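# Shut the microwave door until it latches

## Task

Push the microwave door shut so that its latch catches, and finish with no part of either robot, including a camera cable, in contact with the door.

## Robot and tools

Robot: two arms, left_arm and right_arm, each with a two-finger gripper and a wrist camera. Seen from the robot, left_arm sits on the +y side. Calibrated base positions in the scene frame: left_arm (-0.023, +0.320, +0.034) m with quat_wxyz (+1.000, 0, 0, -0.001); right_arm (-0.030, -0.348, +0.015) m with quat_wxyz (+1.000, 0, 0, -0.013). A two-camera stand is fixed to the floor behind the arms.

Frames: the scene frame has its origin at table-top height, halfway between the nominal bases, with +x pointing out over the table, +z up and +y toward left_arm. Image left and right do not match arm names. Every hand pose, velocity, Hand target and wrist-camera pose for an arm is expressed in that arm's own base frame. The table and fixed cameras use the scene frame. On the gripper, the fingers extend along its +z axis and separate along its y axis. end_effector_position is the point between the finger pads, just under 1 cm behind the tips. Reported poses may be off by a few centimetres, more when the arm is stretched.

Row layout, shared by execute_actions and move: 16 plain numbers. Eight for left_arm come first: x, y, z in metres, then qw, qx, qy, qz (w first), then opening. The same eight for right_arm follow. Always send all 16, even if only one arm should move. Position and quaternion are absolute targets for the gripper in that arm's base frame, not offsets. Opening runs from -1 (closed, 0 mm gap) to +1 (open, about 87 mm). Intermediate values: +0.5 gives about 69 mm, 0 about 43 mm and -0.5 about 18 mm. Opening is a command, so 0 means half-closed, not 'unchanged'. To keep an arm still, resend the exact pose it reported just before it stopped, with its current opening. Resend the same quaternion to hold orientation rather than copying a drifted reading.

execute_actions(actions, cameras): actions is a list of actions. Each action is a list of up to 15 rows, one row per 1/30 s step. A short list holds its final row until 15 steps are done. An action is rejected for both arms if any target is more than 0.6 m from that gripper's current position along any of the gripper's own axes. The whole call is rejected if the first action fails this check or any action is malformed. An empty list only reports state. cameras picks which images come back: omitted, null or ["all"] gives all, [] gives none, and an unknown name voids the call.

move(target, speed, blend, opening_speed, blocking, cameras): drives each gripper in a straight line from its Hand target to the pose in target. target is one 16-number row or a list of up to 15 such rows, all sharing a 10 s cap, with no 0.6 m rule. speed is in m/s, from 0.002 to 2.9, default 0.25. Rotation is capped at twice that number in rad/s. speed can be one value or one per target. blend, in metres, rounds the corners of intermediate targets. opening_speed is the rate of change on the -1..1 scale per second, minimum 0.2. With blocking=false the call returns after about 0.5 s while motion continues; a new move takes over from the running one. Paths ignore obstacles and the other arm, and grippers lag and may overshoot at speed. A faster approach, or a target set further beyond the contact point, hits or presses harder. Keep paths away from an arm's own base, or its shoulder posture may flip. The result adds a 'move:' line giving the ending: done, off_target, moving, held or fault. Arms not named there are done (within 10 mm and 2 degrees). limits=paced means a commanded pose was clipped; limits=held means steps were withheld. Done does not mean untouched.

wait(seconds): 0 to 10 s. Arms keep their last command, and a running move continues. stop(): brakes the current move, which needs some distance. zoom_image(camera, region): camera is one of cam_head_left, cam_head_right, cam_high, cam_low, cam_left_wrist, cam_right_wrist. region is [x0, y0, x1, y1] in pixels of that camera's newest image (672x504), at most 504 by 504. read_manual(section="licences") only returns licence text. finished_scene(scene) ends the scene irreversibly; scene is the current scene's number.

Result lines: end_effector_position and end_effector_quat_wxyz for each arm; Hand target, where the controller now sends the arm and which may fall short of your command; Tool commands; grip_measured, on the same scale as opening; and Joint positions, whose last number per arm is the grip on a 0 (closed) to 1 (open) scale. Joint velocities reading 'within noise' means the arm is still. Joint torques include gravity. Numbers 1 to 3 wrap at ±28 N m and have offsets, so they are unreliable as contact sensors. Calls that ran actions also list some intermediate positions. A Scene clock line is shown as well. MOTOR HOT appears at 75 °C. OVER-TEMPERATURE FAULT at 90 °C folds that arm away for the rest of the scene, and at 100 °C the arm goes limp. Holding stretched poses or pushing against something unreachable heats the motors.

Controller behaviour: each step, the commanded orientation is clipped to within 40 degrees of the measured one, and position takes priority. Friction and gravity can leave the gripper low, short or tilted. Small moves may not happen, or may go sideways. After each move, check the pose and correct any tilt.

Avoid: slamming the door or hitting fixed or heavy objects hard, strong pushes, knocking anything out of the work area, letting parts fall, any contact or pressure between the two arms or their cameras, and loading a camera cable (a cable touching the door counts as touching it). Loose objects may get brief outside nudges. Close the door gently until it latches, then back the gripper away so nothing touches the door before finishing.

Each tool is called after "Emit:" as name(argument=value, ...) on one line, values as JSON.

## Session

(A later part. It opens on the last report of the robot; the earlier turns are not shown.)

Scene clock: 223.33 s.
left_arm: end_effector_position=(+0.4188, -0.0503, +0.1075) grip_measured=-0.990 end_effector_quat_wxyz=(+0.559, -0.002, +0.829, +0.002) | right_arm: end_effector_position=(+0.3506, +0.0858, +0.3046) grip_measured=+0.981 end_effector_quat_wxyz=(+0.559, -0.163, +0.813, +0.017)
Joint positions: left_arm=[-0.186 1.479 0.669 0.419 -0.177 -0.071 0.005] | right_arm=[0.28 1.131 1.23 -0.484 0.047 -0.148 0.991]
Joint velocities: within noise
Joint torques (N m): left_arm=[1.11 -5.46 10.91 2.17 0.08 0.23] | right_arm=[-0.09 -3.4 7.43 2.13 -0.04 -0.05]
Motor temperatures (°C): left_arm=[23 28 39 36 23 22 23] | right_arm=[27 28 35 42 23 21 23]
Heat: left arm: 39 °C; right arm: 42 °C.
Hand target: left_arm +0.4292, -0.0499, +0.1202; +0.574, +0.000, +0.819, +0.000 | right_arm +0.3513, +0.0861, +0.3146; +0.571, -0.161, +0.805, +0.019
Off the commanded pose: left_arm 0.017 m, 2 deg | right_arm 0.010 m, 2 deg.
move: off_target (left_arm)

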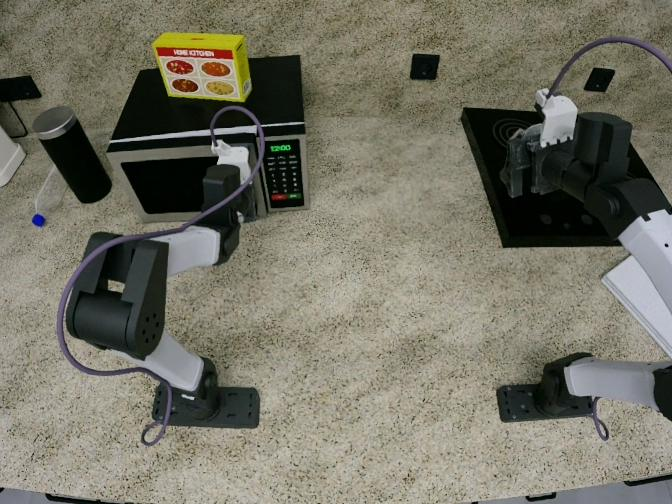

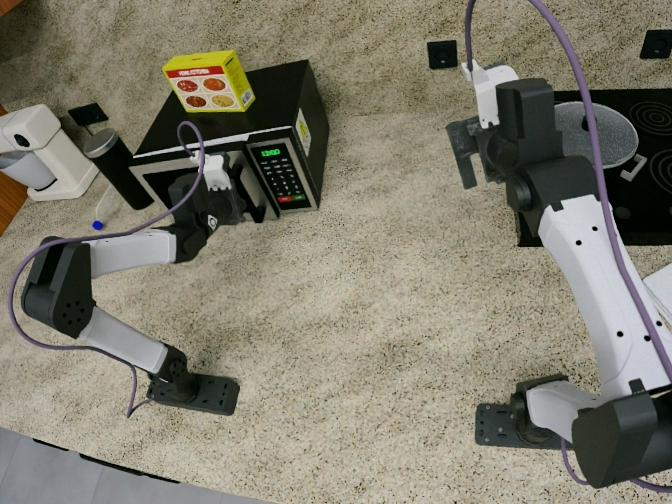

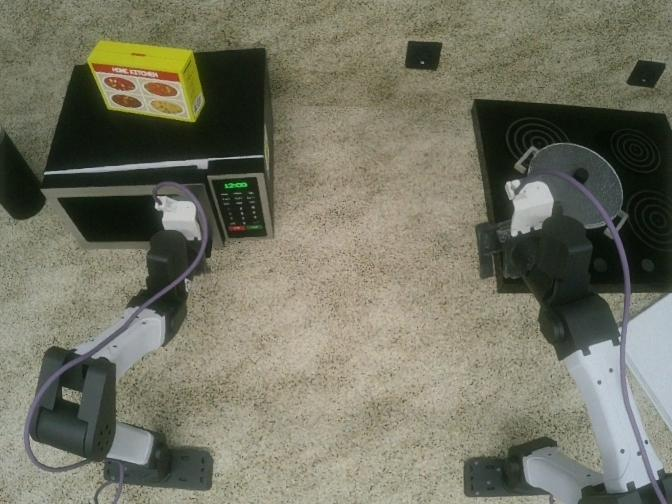

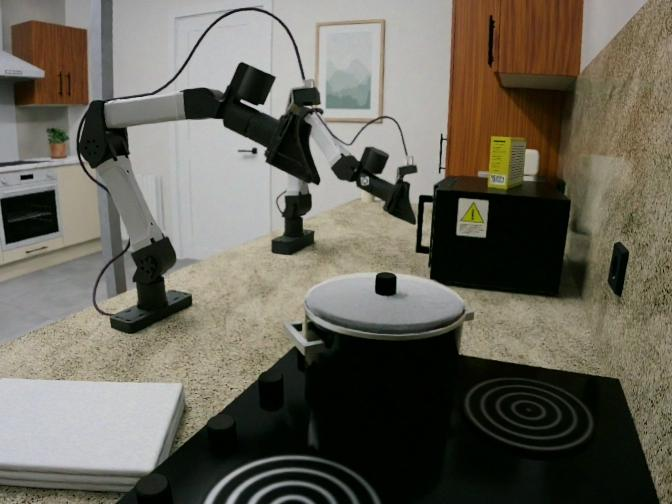

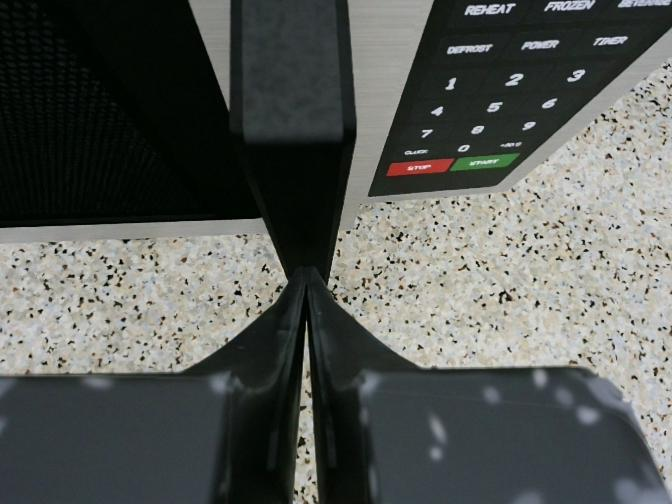

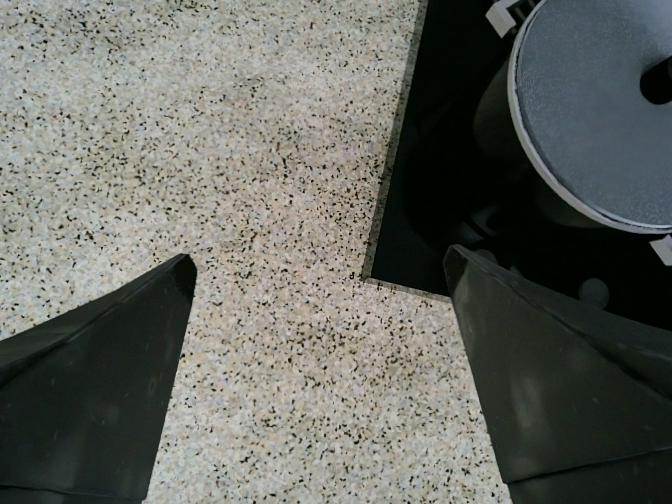

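Finger seated on the handle bar. Push further.

Emit:
move(target=[0.455,-0.05,0.125,0.574,0,0.819,0,-1,0.3515,0.0861,0.3146,0.571,-0.161,0.805,0.019,1], speed=0.03)

Emit:
zoom_image(camera="cam_high", region=[20, 120, 320, 270])

Emit:
zoom_image(camera="cam_low", region=[360, 120, 600, 310])

Scene clock: 229.07 s.
left_arm: end_effector_position=(+0.4236, -0.0525, +0.0977) grip_measured=-0.990 end_effector_quat_wxyz=(+0.529, +0.007, +0.849, +0.002) | right_arm: end_effector_position=(+0.3506, +0.0858, +0.3046) grip_measured=+0.981 end_effector_quat_wxyz=(+0.559, -0.163, +0.813, +0.017)
Joint positions: left_arm=[-0.182 1.525 0.735 0.328 -0.16 -0.066 0.005] | right_arm=[0.28 1.131 1.23 -0.484 0.047 -0.148 0.991]
Joint velocities: within noise
Joint torques (N m): left_arm=[2.15 -4.36 13.38 2.75 0.04 0.22] | right_arm=[0.02 -3.67 7.49 2.16 0 -0.01]
Motor temperatures (°C): left_arm=[23 27 39 37 23 22 23] | right_arm=[27 28 35 42 23 21 23]
Heat: left arm: 39 °C; right arm: 42 °C.
Hand target: left_arm +0.4501, -0.0492, +0.1266; +0.574, +0.000, +0.819, +0.001 | right_arm +0.3513, +0.0861, +0.3146; +0.571, -0.161, +0.805, +0.019
Off the commanded pose: left_arm 0.042 m, 6 deg | right_arm 0.010 m, 2 deg.
move: off_target (left_arm)

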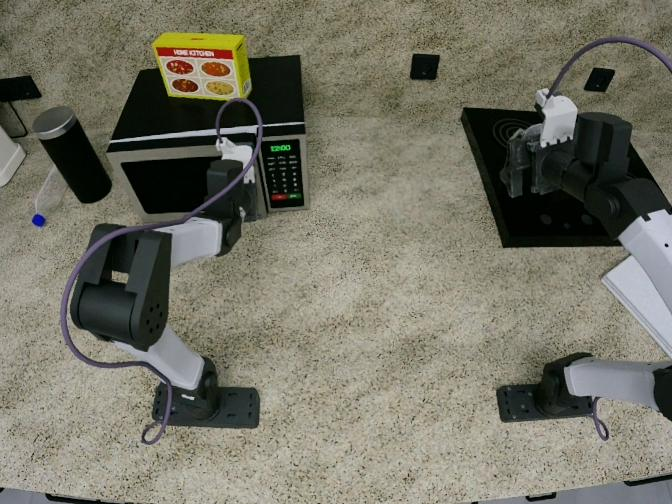

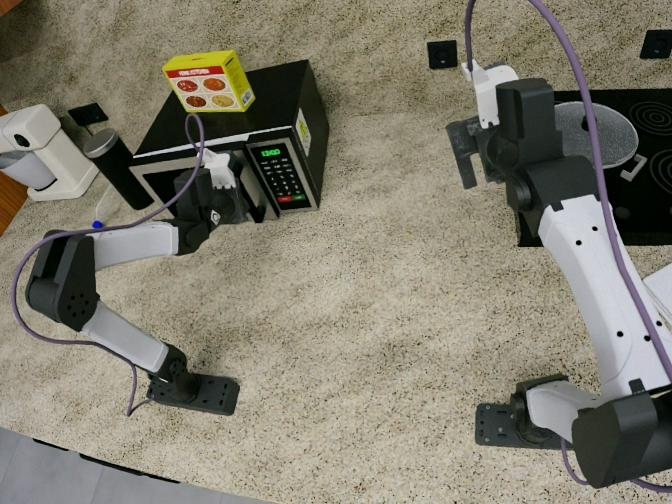

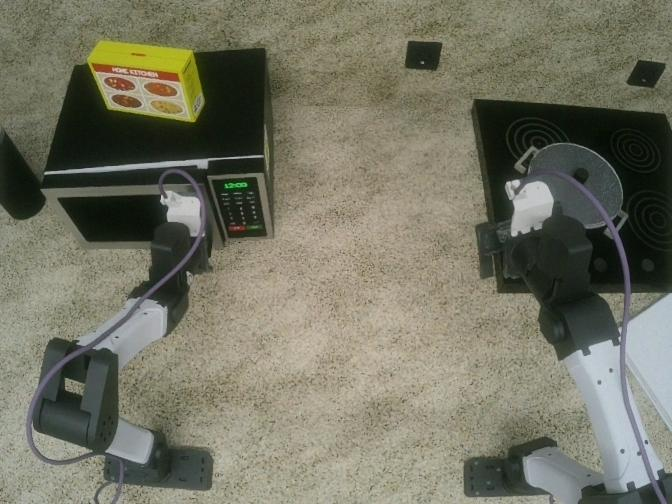

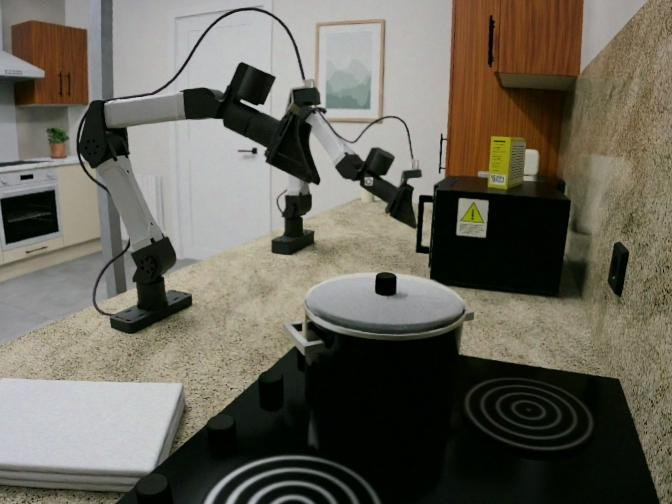

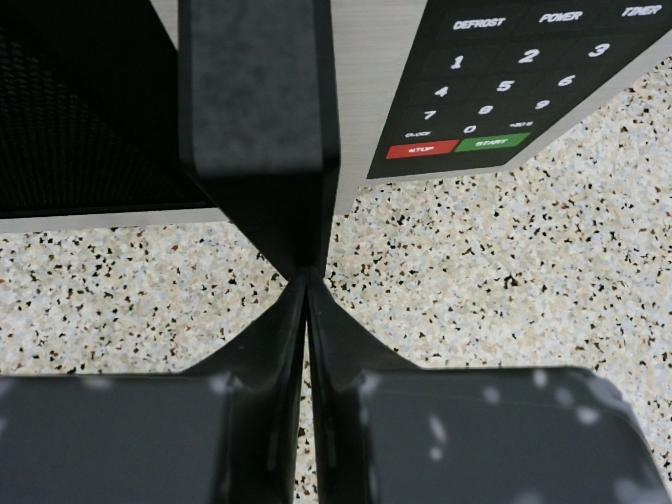

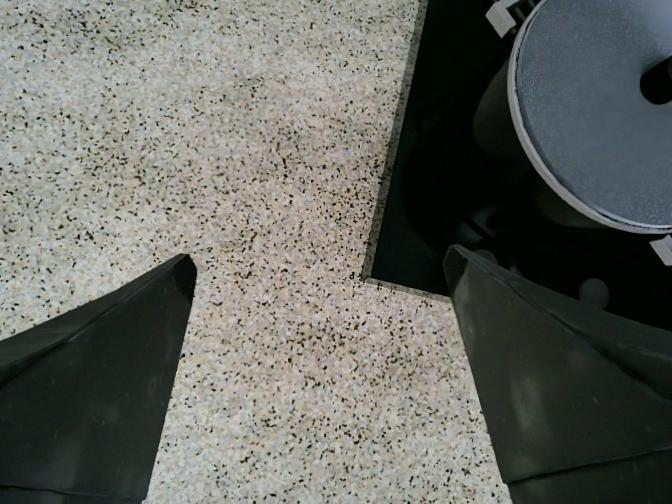

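Scaled by 1.680.

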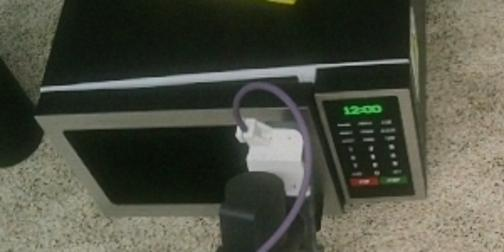

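Scaled by 2.100.

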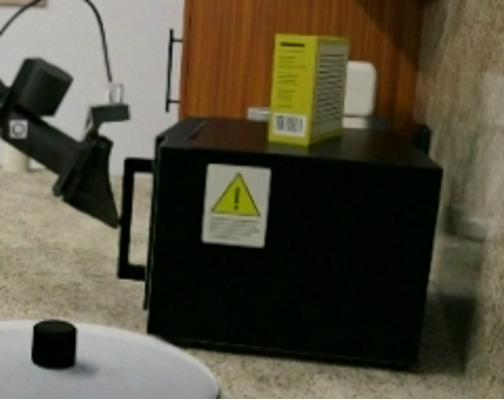

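Emit:
move(target=[0.485,-0.05,0.15,0.6,0,0.8,0,-1,0.3515,0.0861,0.3146,0.571,-0.161,0.805,0.019,1], speed=0.03)

Emit:
zoom_image(camera="cam_high", region=[20, 120, 320, 270])

Emit:
zoom_image(camera="cam_low", region=[360, 120, 600, 310])

Scene clock: 235.37 s.
left_arm: end_effector_position=(+0.4251, -0.0524, +0.0995) grip_measured=-0.990 end_effector_quat_wxyz=(+0.507, +0.015, +0.862, +0.004) | right_arm: end_effector_position=(+0.3506, +0.0858, +0.3046) grip_measured=+0.981 end_effector_quat_wxyz=(+0.559, -0.163, +0.813, +0.017)
Joint positions: left_arm=[-0.177 1.533 0.799 0.22 -0.146 -0.057 0.005] | right_arm=[0.28 1.131 1.23 -0.484 0.047 -0.148 0.991]
Joint velocities: within noise
Joint torques (N m): left_arm=[2.52 -4.11 15.58 3.65 -0.04 0.23] | right_arm=[0.02 -3.55 7.69 2.11 -0.06 -0.02]
Motor temperatures (°C): left_arm=[23 27 41 39 23 22 23] | right_arm=[27 28 35 42 23 21 23]
Heat: left arm: 41 °C; right arm: 42 °C.
Hand target: left_arm +0.4691, -0.0478, +0.1553; +0.596, +0.000, +0.803, +0.002 | right_arm +0.3513, +0.0861, +0.3146; +0.571, -0.161, +0.805, +0.019
Off the commanded pose: left_arm 0.078 m, 13 deg | right_arm 0.010 m, 2 deg.
move: off_target (left_arm)

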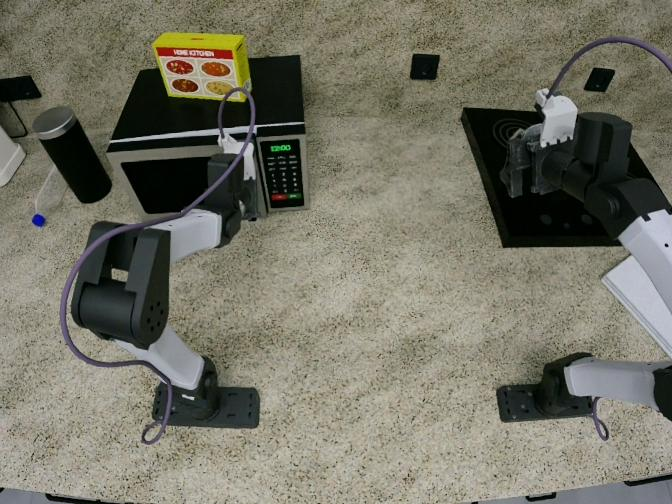

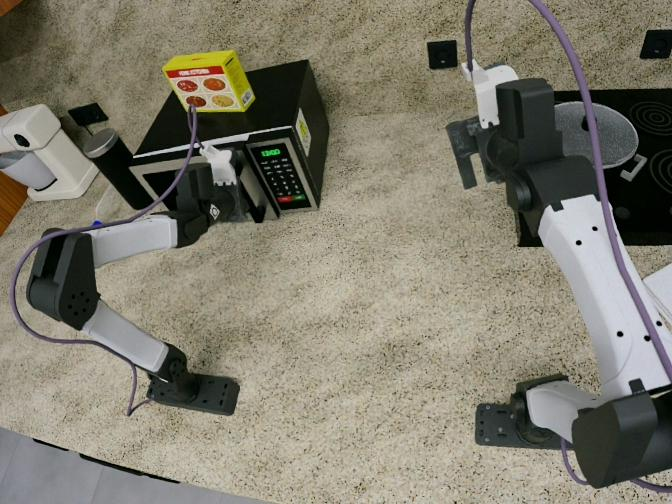

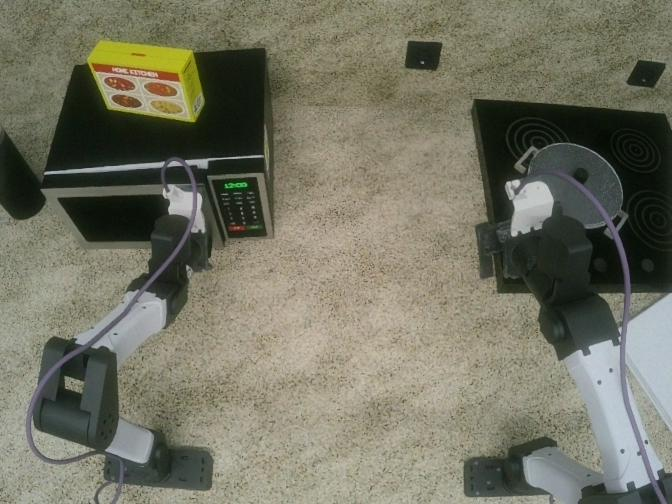

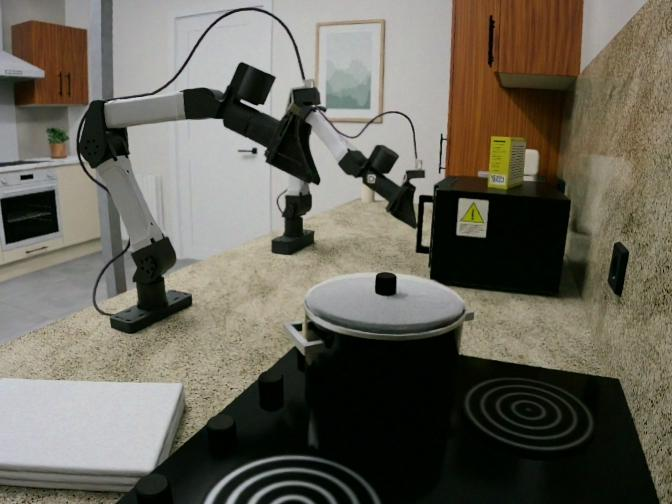

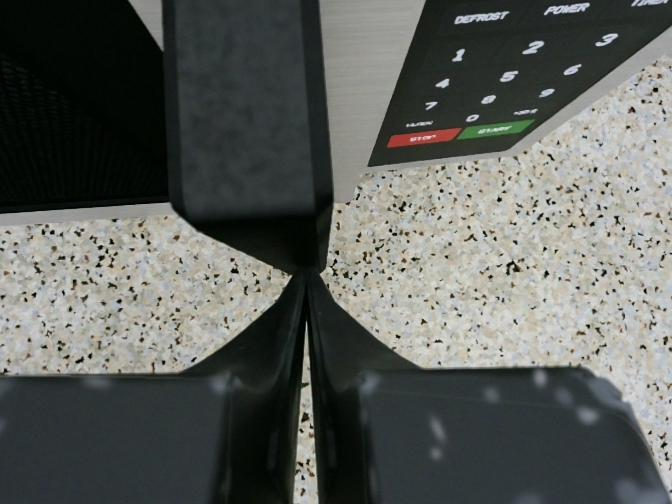

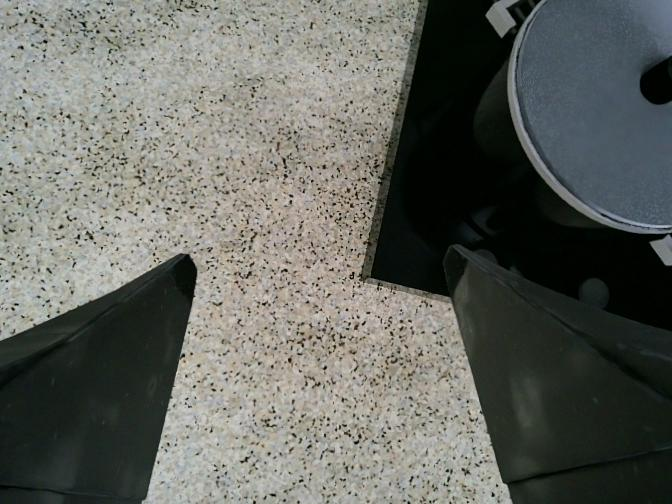

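Scaled by 1.680.

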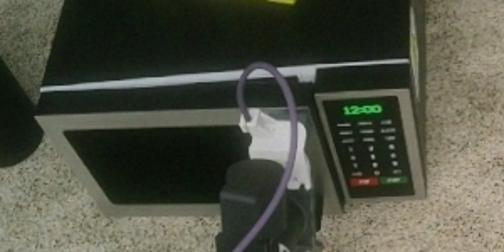

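Scaled by 2.100.

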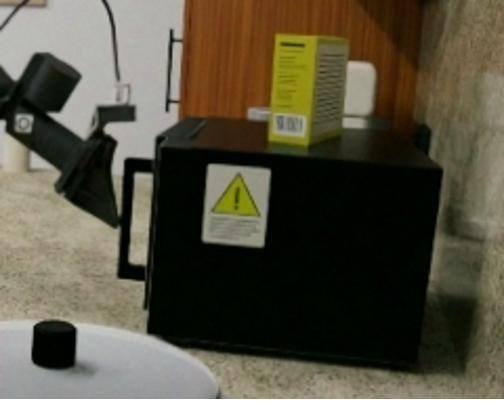

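Emit:
move(target=[0.53,-0.055,0.16,0.643,0,0.766,0,-1,0.3515,0.0861,0.3146,0.571,-0.161,0.805,0.019,1], speed=0.04)

Emit:
zoom_image(camera="cam_high", region=[20, 120, 320, 270])

Scene clock: 244.03 s.
left_arm: end_effector_position=(+0.4426, -0.0554, +0.0974) grip_measured=-0.990 end_effector_quat_wxyz=(+0.511, +0.020, +0.859, +0.004) | right_arm: end_effector_position=(+0.3506, +0.0858, +0.3046) grip_measured=+0.981 end_effector_quat_wxyz=(+0.559, -0.163, +0.813, +0.017)
Joint positions: left_arm=[-0.175 1.603 0.849 0.25 -0.139 -0.046 0.005] | right_arm=[0.28 1.131 1.23 -0.484 0.047 -0.148 0.991]
Joint velocities: within noise
Joint torques (N m): left_arm=[2.43 -2.88 17.36 4.45 -0.14 0.27] | right_arm=[-0.06 -3.34 7.61 2.09 0 0]
Motor temperatures (°C): left_arm=[23 27 42 42 23 22 23] | right_arm=[27 28 35 42 23 21 23]
Heat: left arm: 42 °C; right arm: 42 °C.
Hand target: left_arm +0.4998, -0.0509, +0.1702; +0.632, -0.001, +0.775, +0.002 | right_arm +0.3513, +0.0861, +0.3146; +0.571, -0.161, +0.805, +0.019
Off the commanded pose: left_arm 0.107 m, 19 deg | right_arm 0.010 m, 2 deg.
move: off_target (left_arm)

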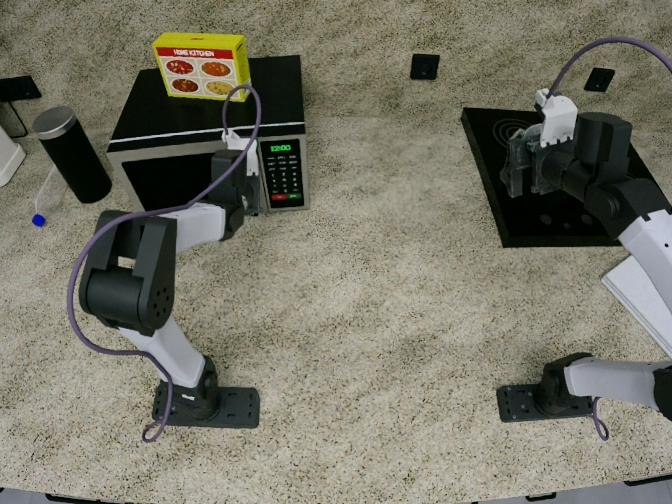

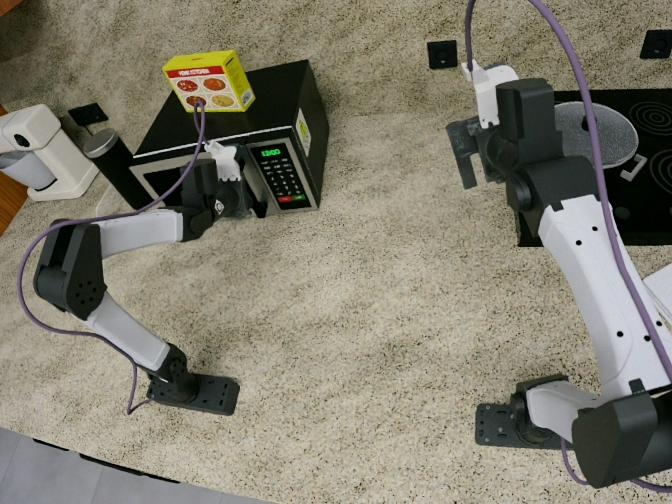

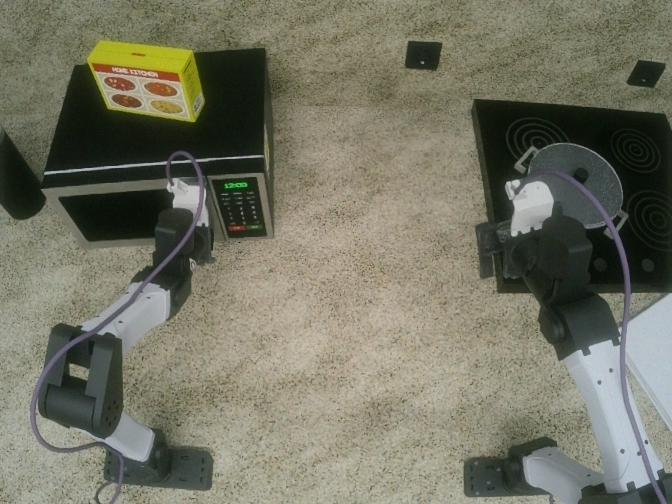

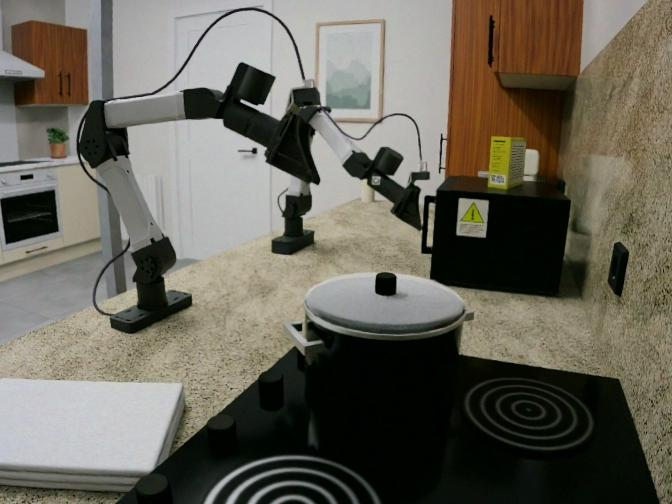

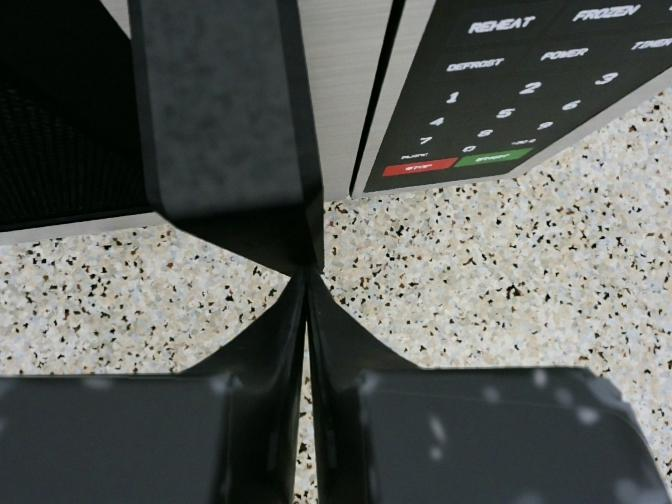

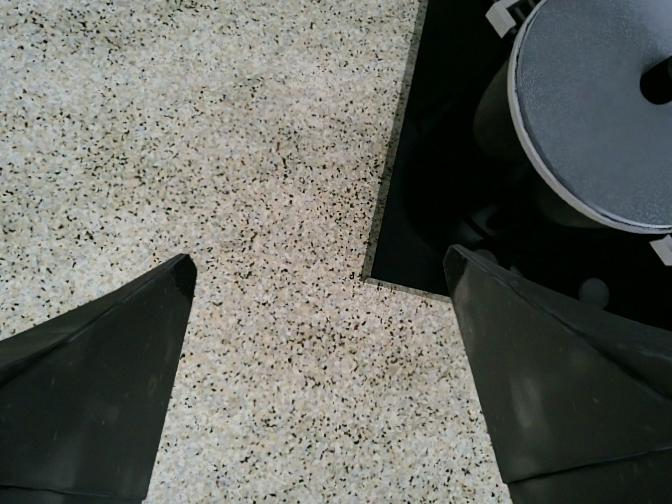

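Scaled by 1.680.

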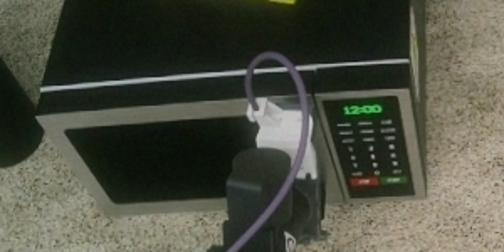

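Emit:
move(target=[[0.44,-0.054,0.11,0.53,0,0.848,0,-1,0.3515,0.0861,0.3146,0.571,-0.161,0.805,0.019,1],[0.36,-0.054,0.13,0.54,0,0.842,0,-1,0.3515,0.0861,0.3146,0.571,-0.161,0.805,0.019,1]], speed=0.07)

Emit:
zoom_image(camera="cam_high", region=[20, 120, 320, 270])

Scene clock: 251.37 s.
left_arm: end_effector_position=(+0.3657, -0.0533, +0.1346) grip_measured=-0.990 end_effector_quat_wxyz=(+0.545, +0.003, +0.839, +0.000) | right_arm: end_effector_position=(+0.3506, +0.0858, +0.3046) grip_measured=+0.981 end_effector_quat_wxyz=(+0.559, -0.163, +0.813, +0.017)
Joint positions: left_arm=[-0.234 1.197 0.616 0.152 -0.211 -0.092 0.005] | right_arm=[0.28 1.131 1.23 -0.484 0.047 -0.148 0.991]
Joint velocities: within noise
Joint torques (N m): left_arm=[-0.38 -5.5 6.95 1.89 -0.09 0.02] | right_arm=[0.2 -3.41 7.5 2.12 -0.03 -0.02]
Motor temperatures (°C): left_arm=[23 27 42 44 23 22 23] | right_arm=[27 28 35 42 23 21 23]
Heat: left arm: 44 °C; right arm: 42 °C.
Hand target: left_arm +0.3602, -0.0540, +0.1300; +0.540, +0.000, +0.842, +0.000 | right_arm +0.3513, +0.0861, +0.3146; +0.571, -0.161, +0.805, +0.019
Off the commanded pose: left_arm 0.007 m, 1 deg | right_arm 0.010 m, 2 deg.
move: done

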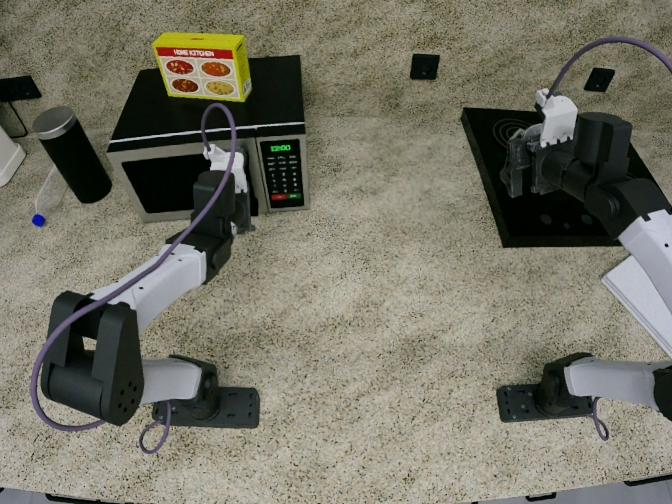

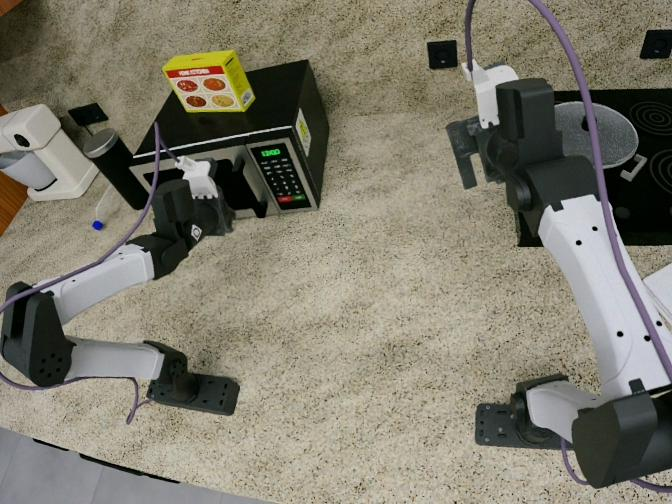

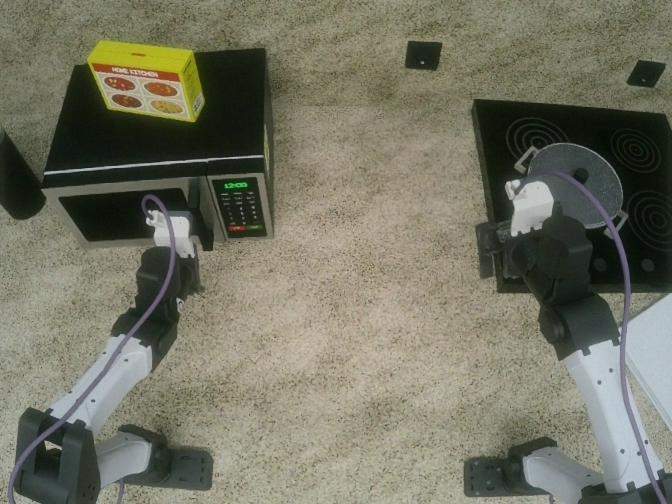

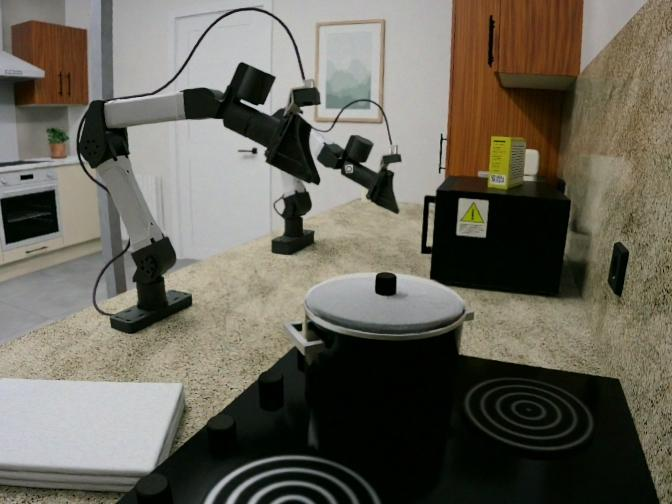

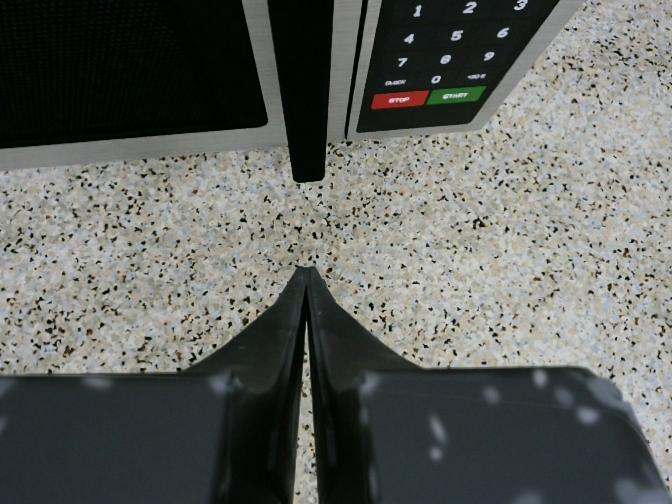

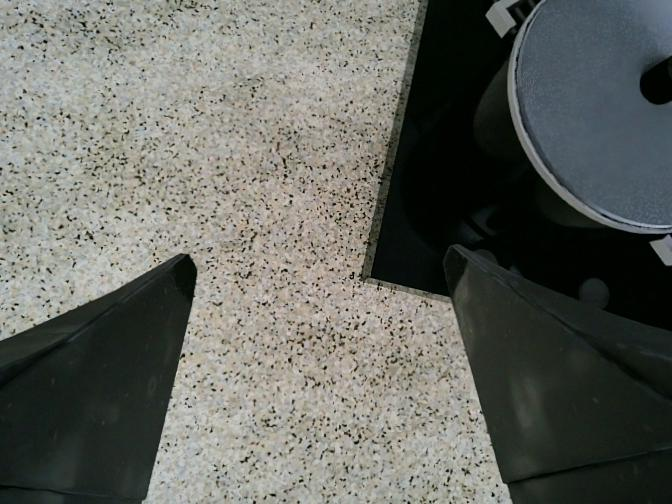

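Scaled by 1.680.

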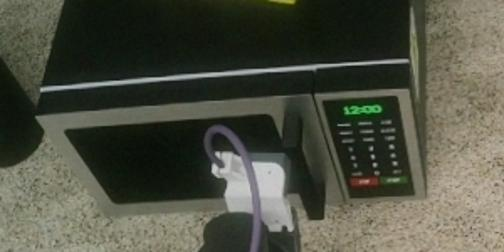

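Emit:
move(target=[0.28,-0.054,0.18,0.5,0,0.866,0,-1,0.3515,0.0861,0.3146,0.571,-0.161,0.805,0.019,1], speed=0.12)

Emit:
finished_scene(scene=1)

Scene clock: 255.50 s.
left_arm: end_effector_position=(+0.2780, -0.0521, +0.1684) grip_measured=-0.990 end_effector_quat_wxyz=(+0.491, +0.005, +0.871, +0.003) | right_arm: end_effector_position=(+0.3506, +0.0858, +0.3046) grip_measured=+0.981 end_effector_quat_wxyz=(+0.559, -0.163, +0.813, +0.017)
Joint positions: left_arm=[-0.339 0.846 0.7 -0.424 -0.289 -0.168 0.005] | right_arm=[0.28 1.131 1.23 -0.484 0.047 -0.148 0.991]
Joint velocities: within noise
Joint torques (N m): left_arm=[-0.42 -1.89 11.6 1.82 -0.13 -0.04] | right_arm=[-0.1 -3.28 7.41 2.15 -0.01 0.01]
Motor temperatures (°C): left_arm=[23 27 42 42 23 22 23] | right_arm=[27 28 35 42 23 21 23]
Heat: left arm: 42 °C; right arm: 42 °C.
Hand target: left_arm +0.2800, -0.0539, +0.1799; +0.500, +0.000, +0.866, +0.000 | right_arm +0.3513, +0.0861, +0.3146; +0.571, -0.161, +0.805, +0.019
Off the commanded pose: left_arm 0.012 m, 1 deg | right_arm 0.010 m, 2 deg.
move: off_target (left_arm)

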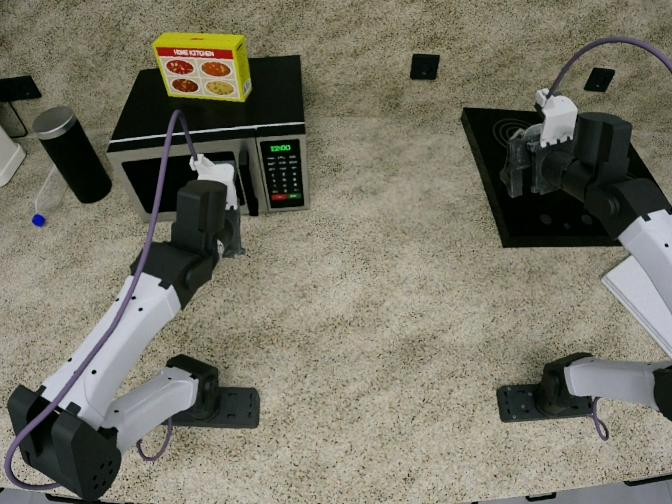

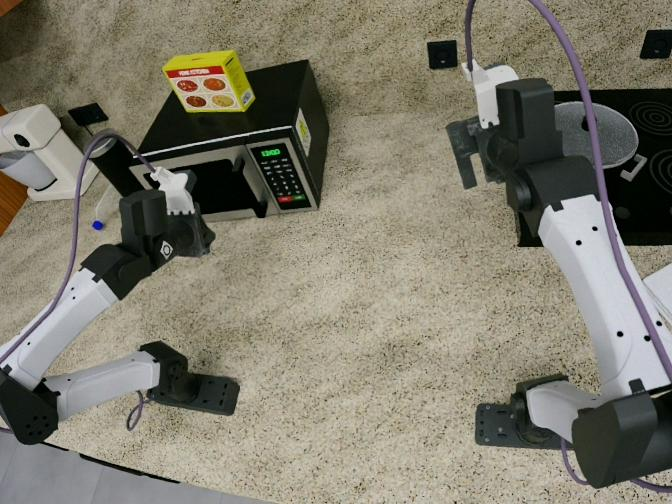

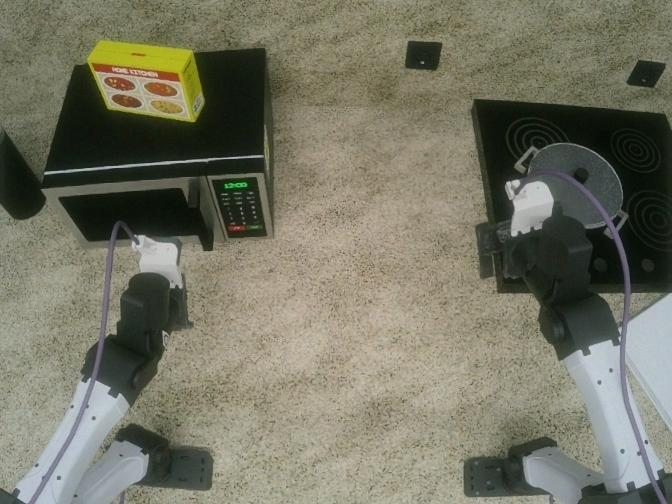

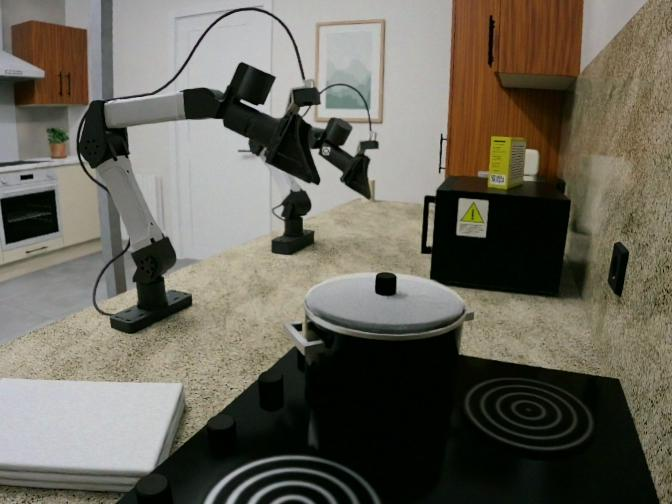

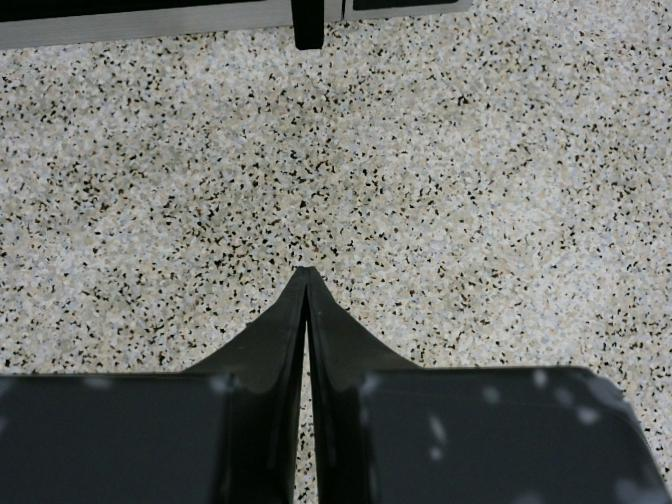

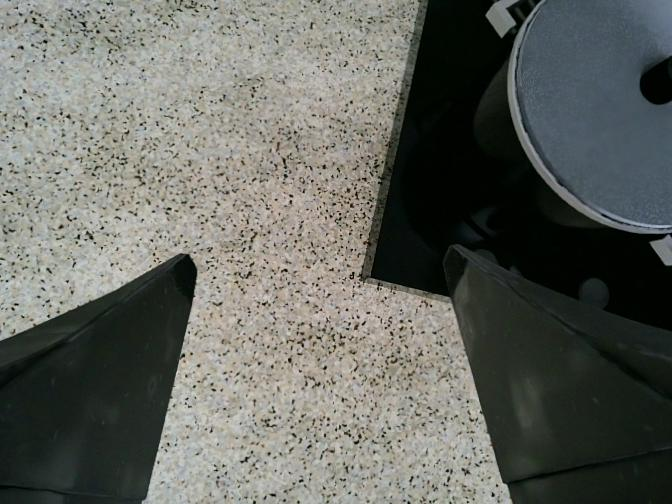

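The scene is finished: the task was done.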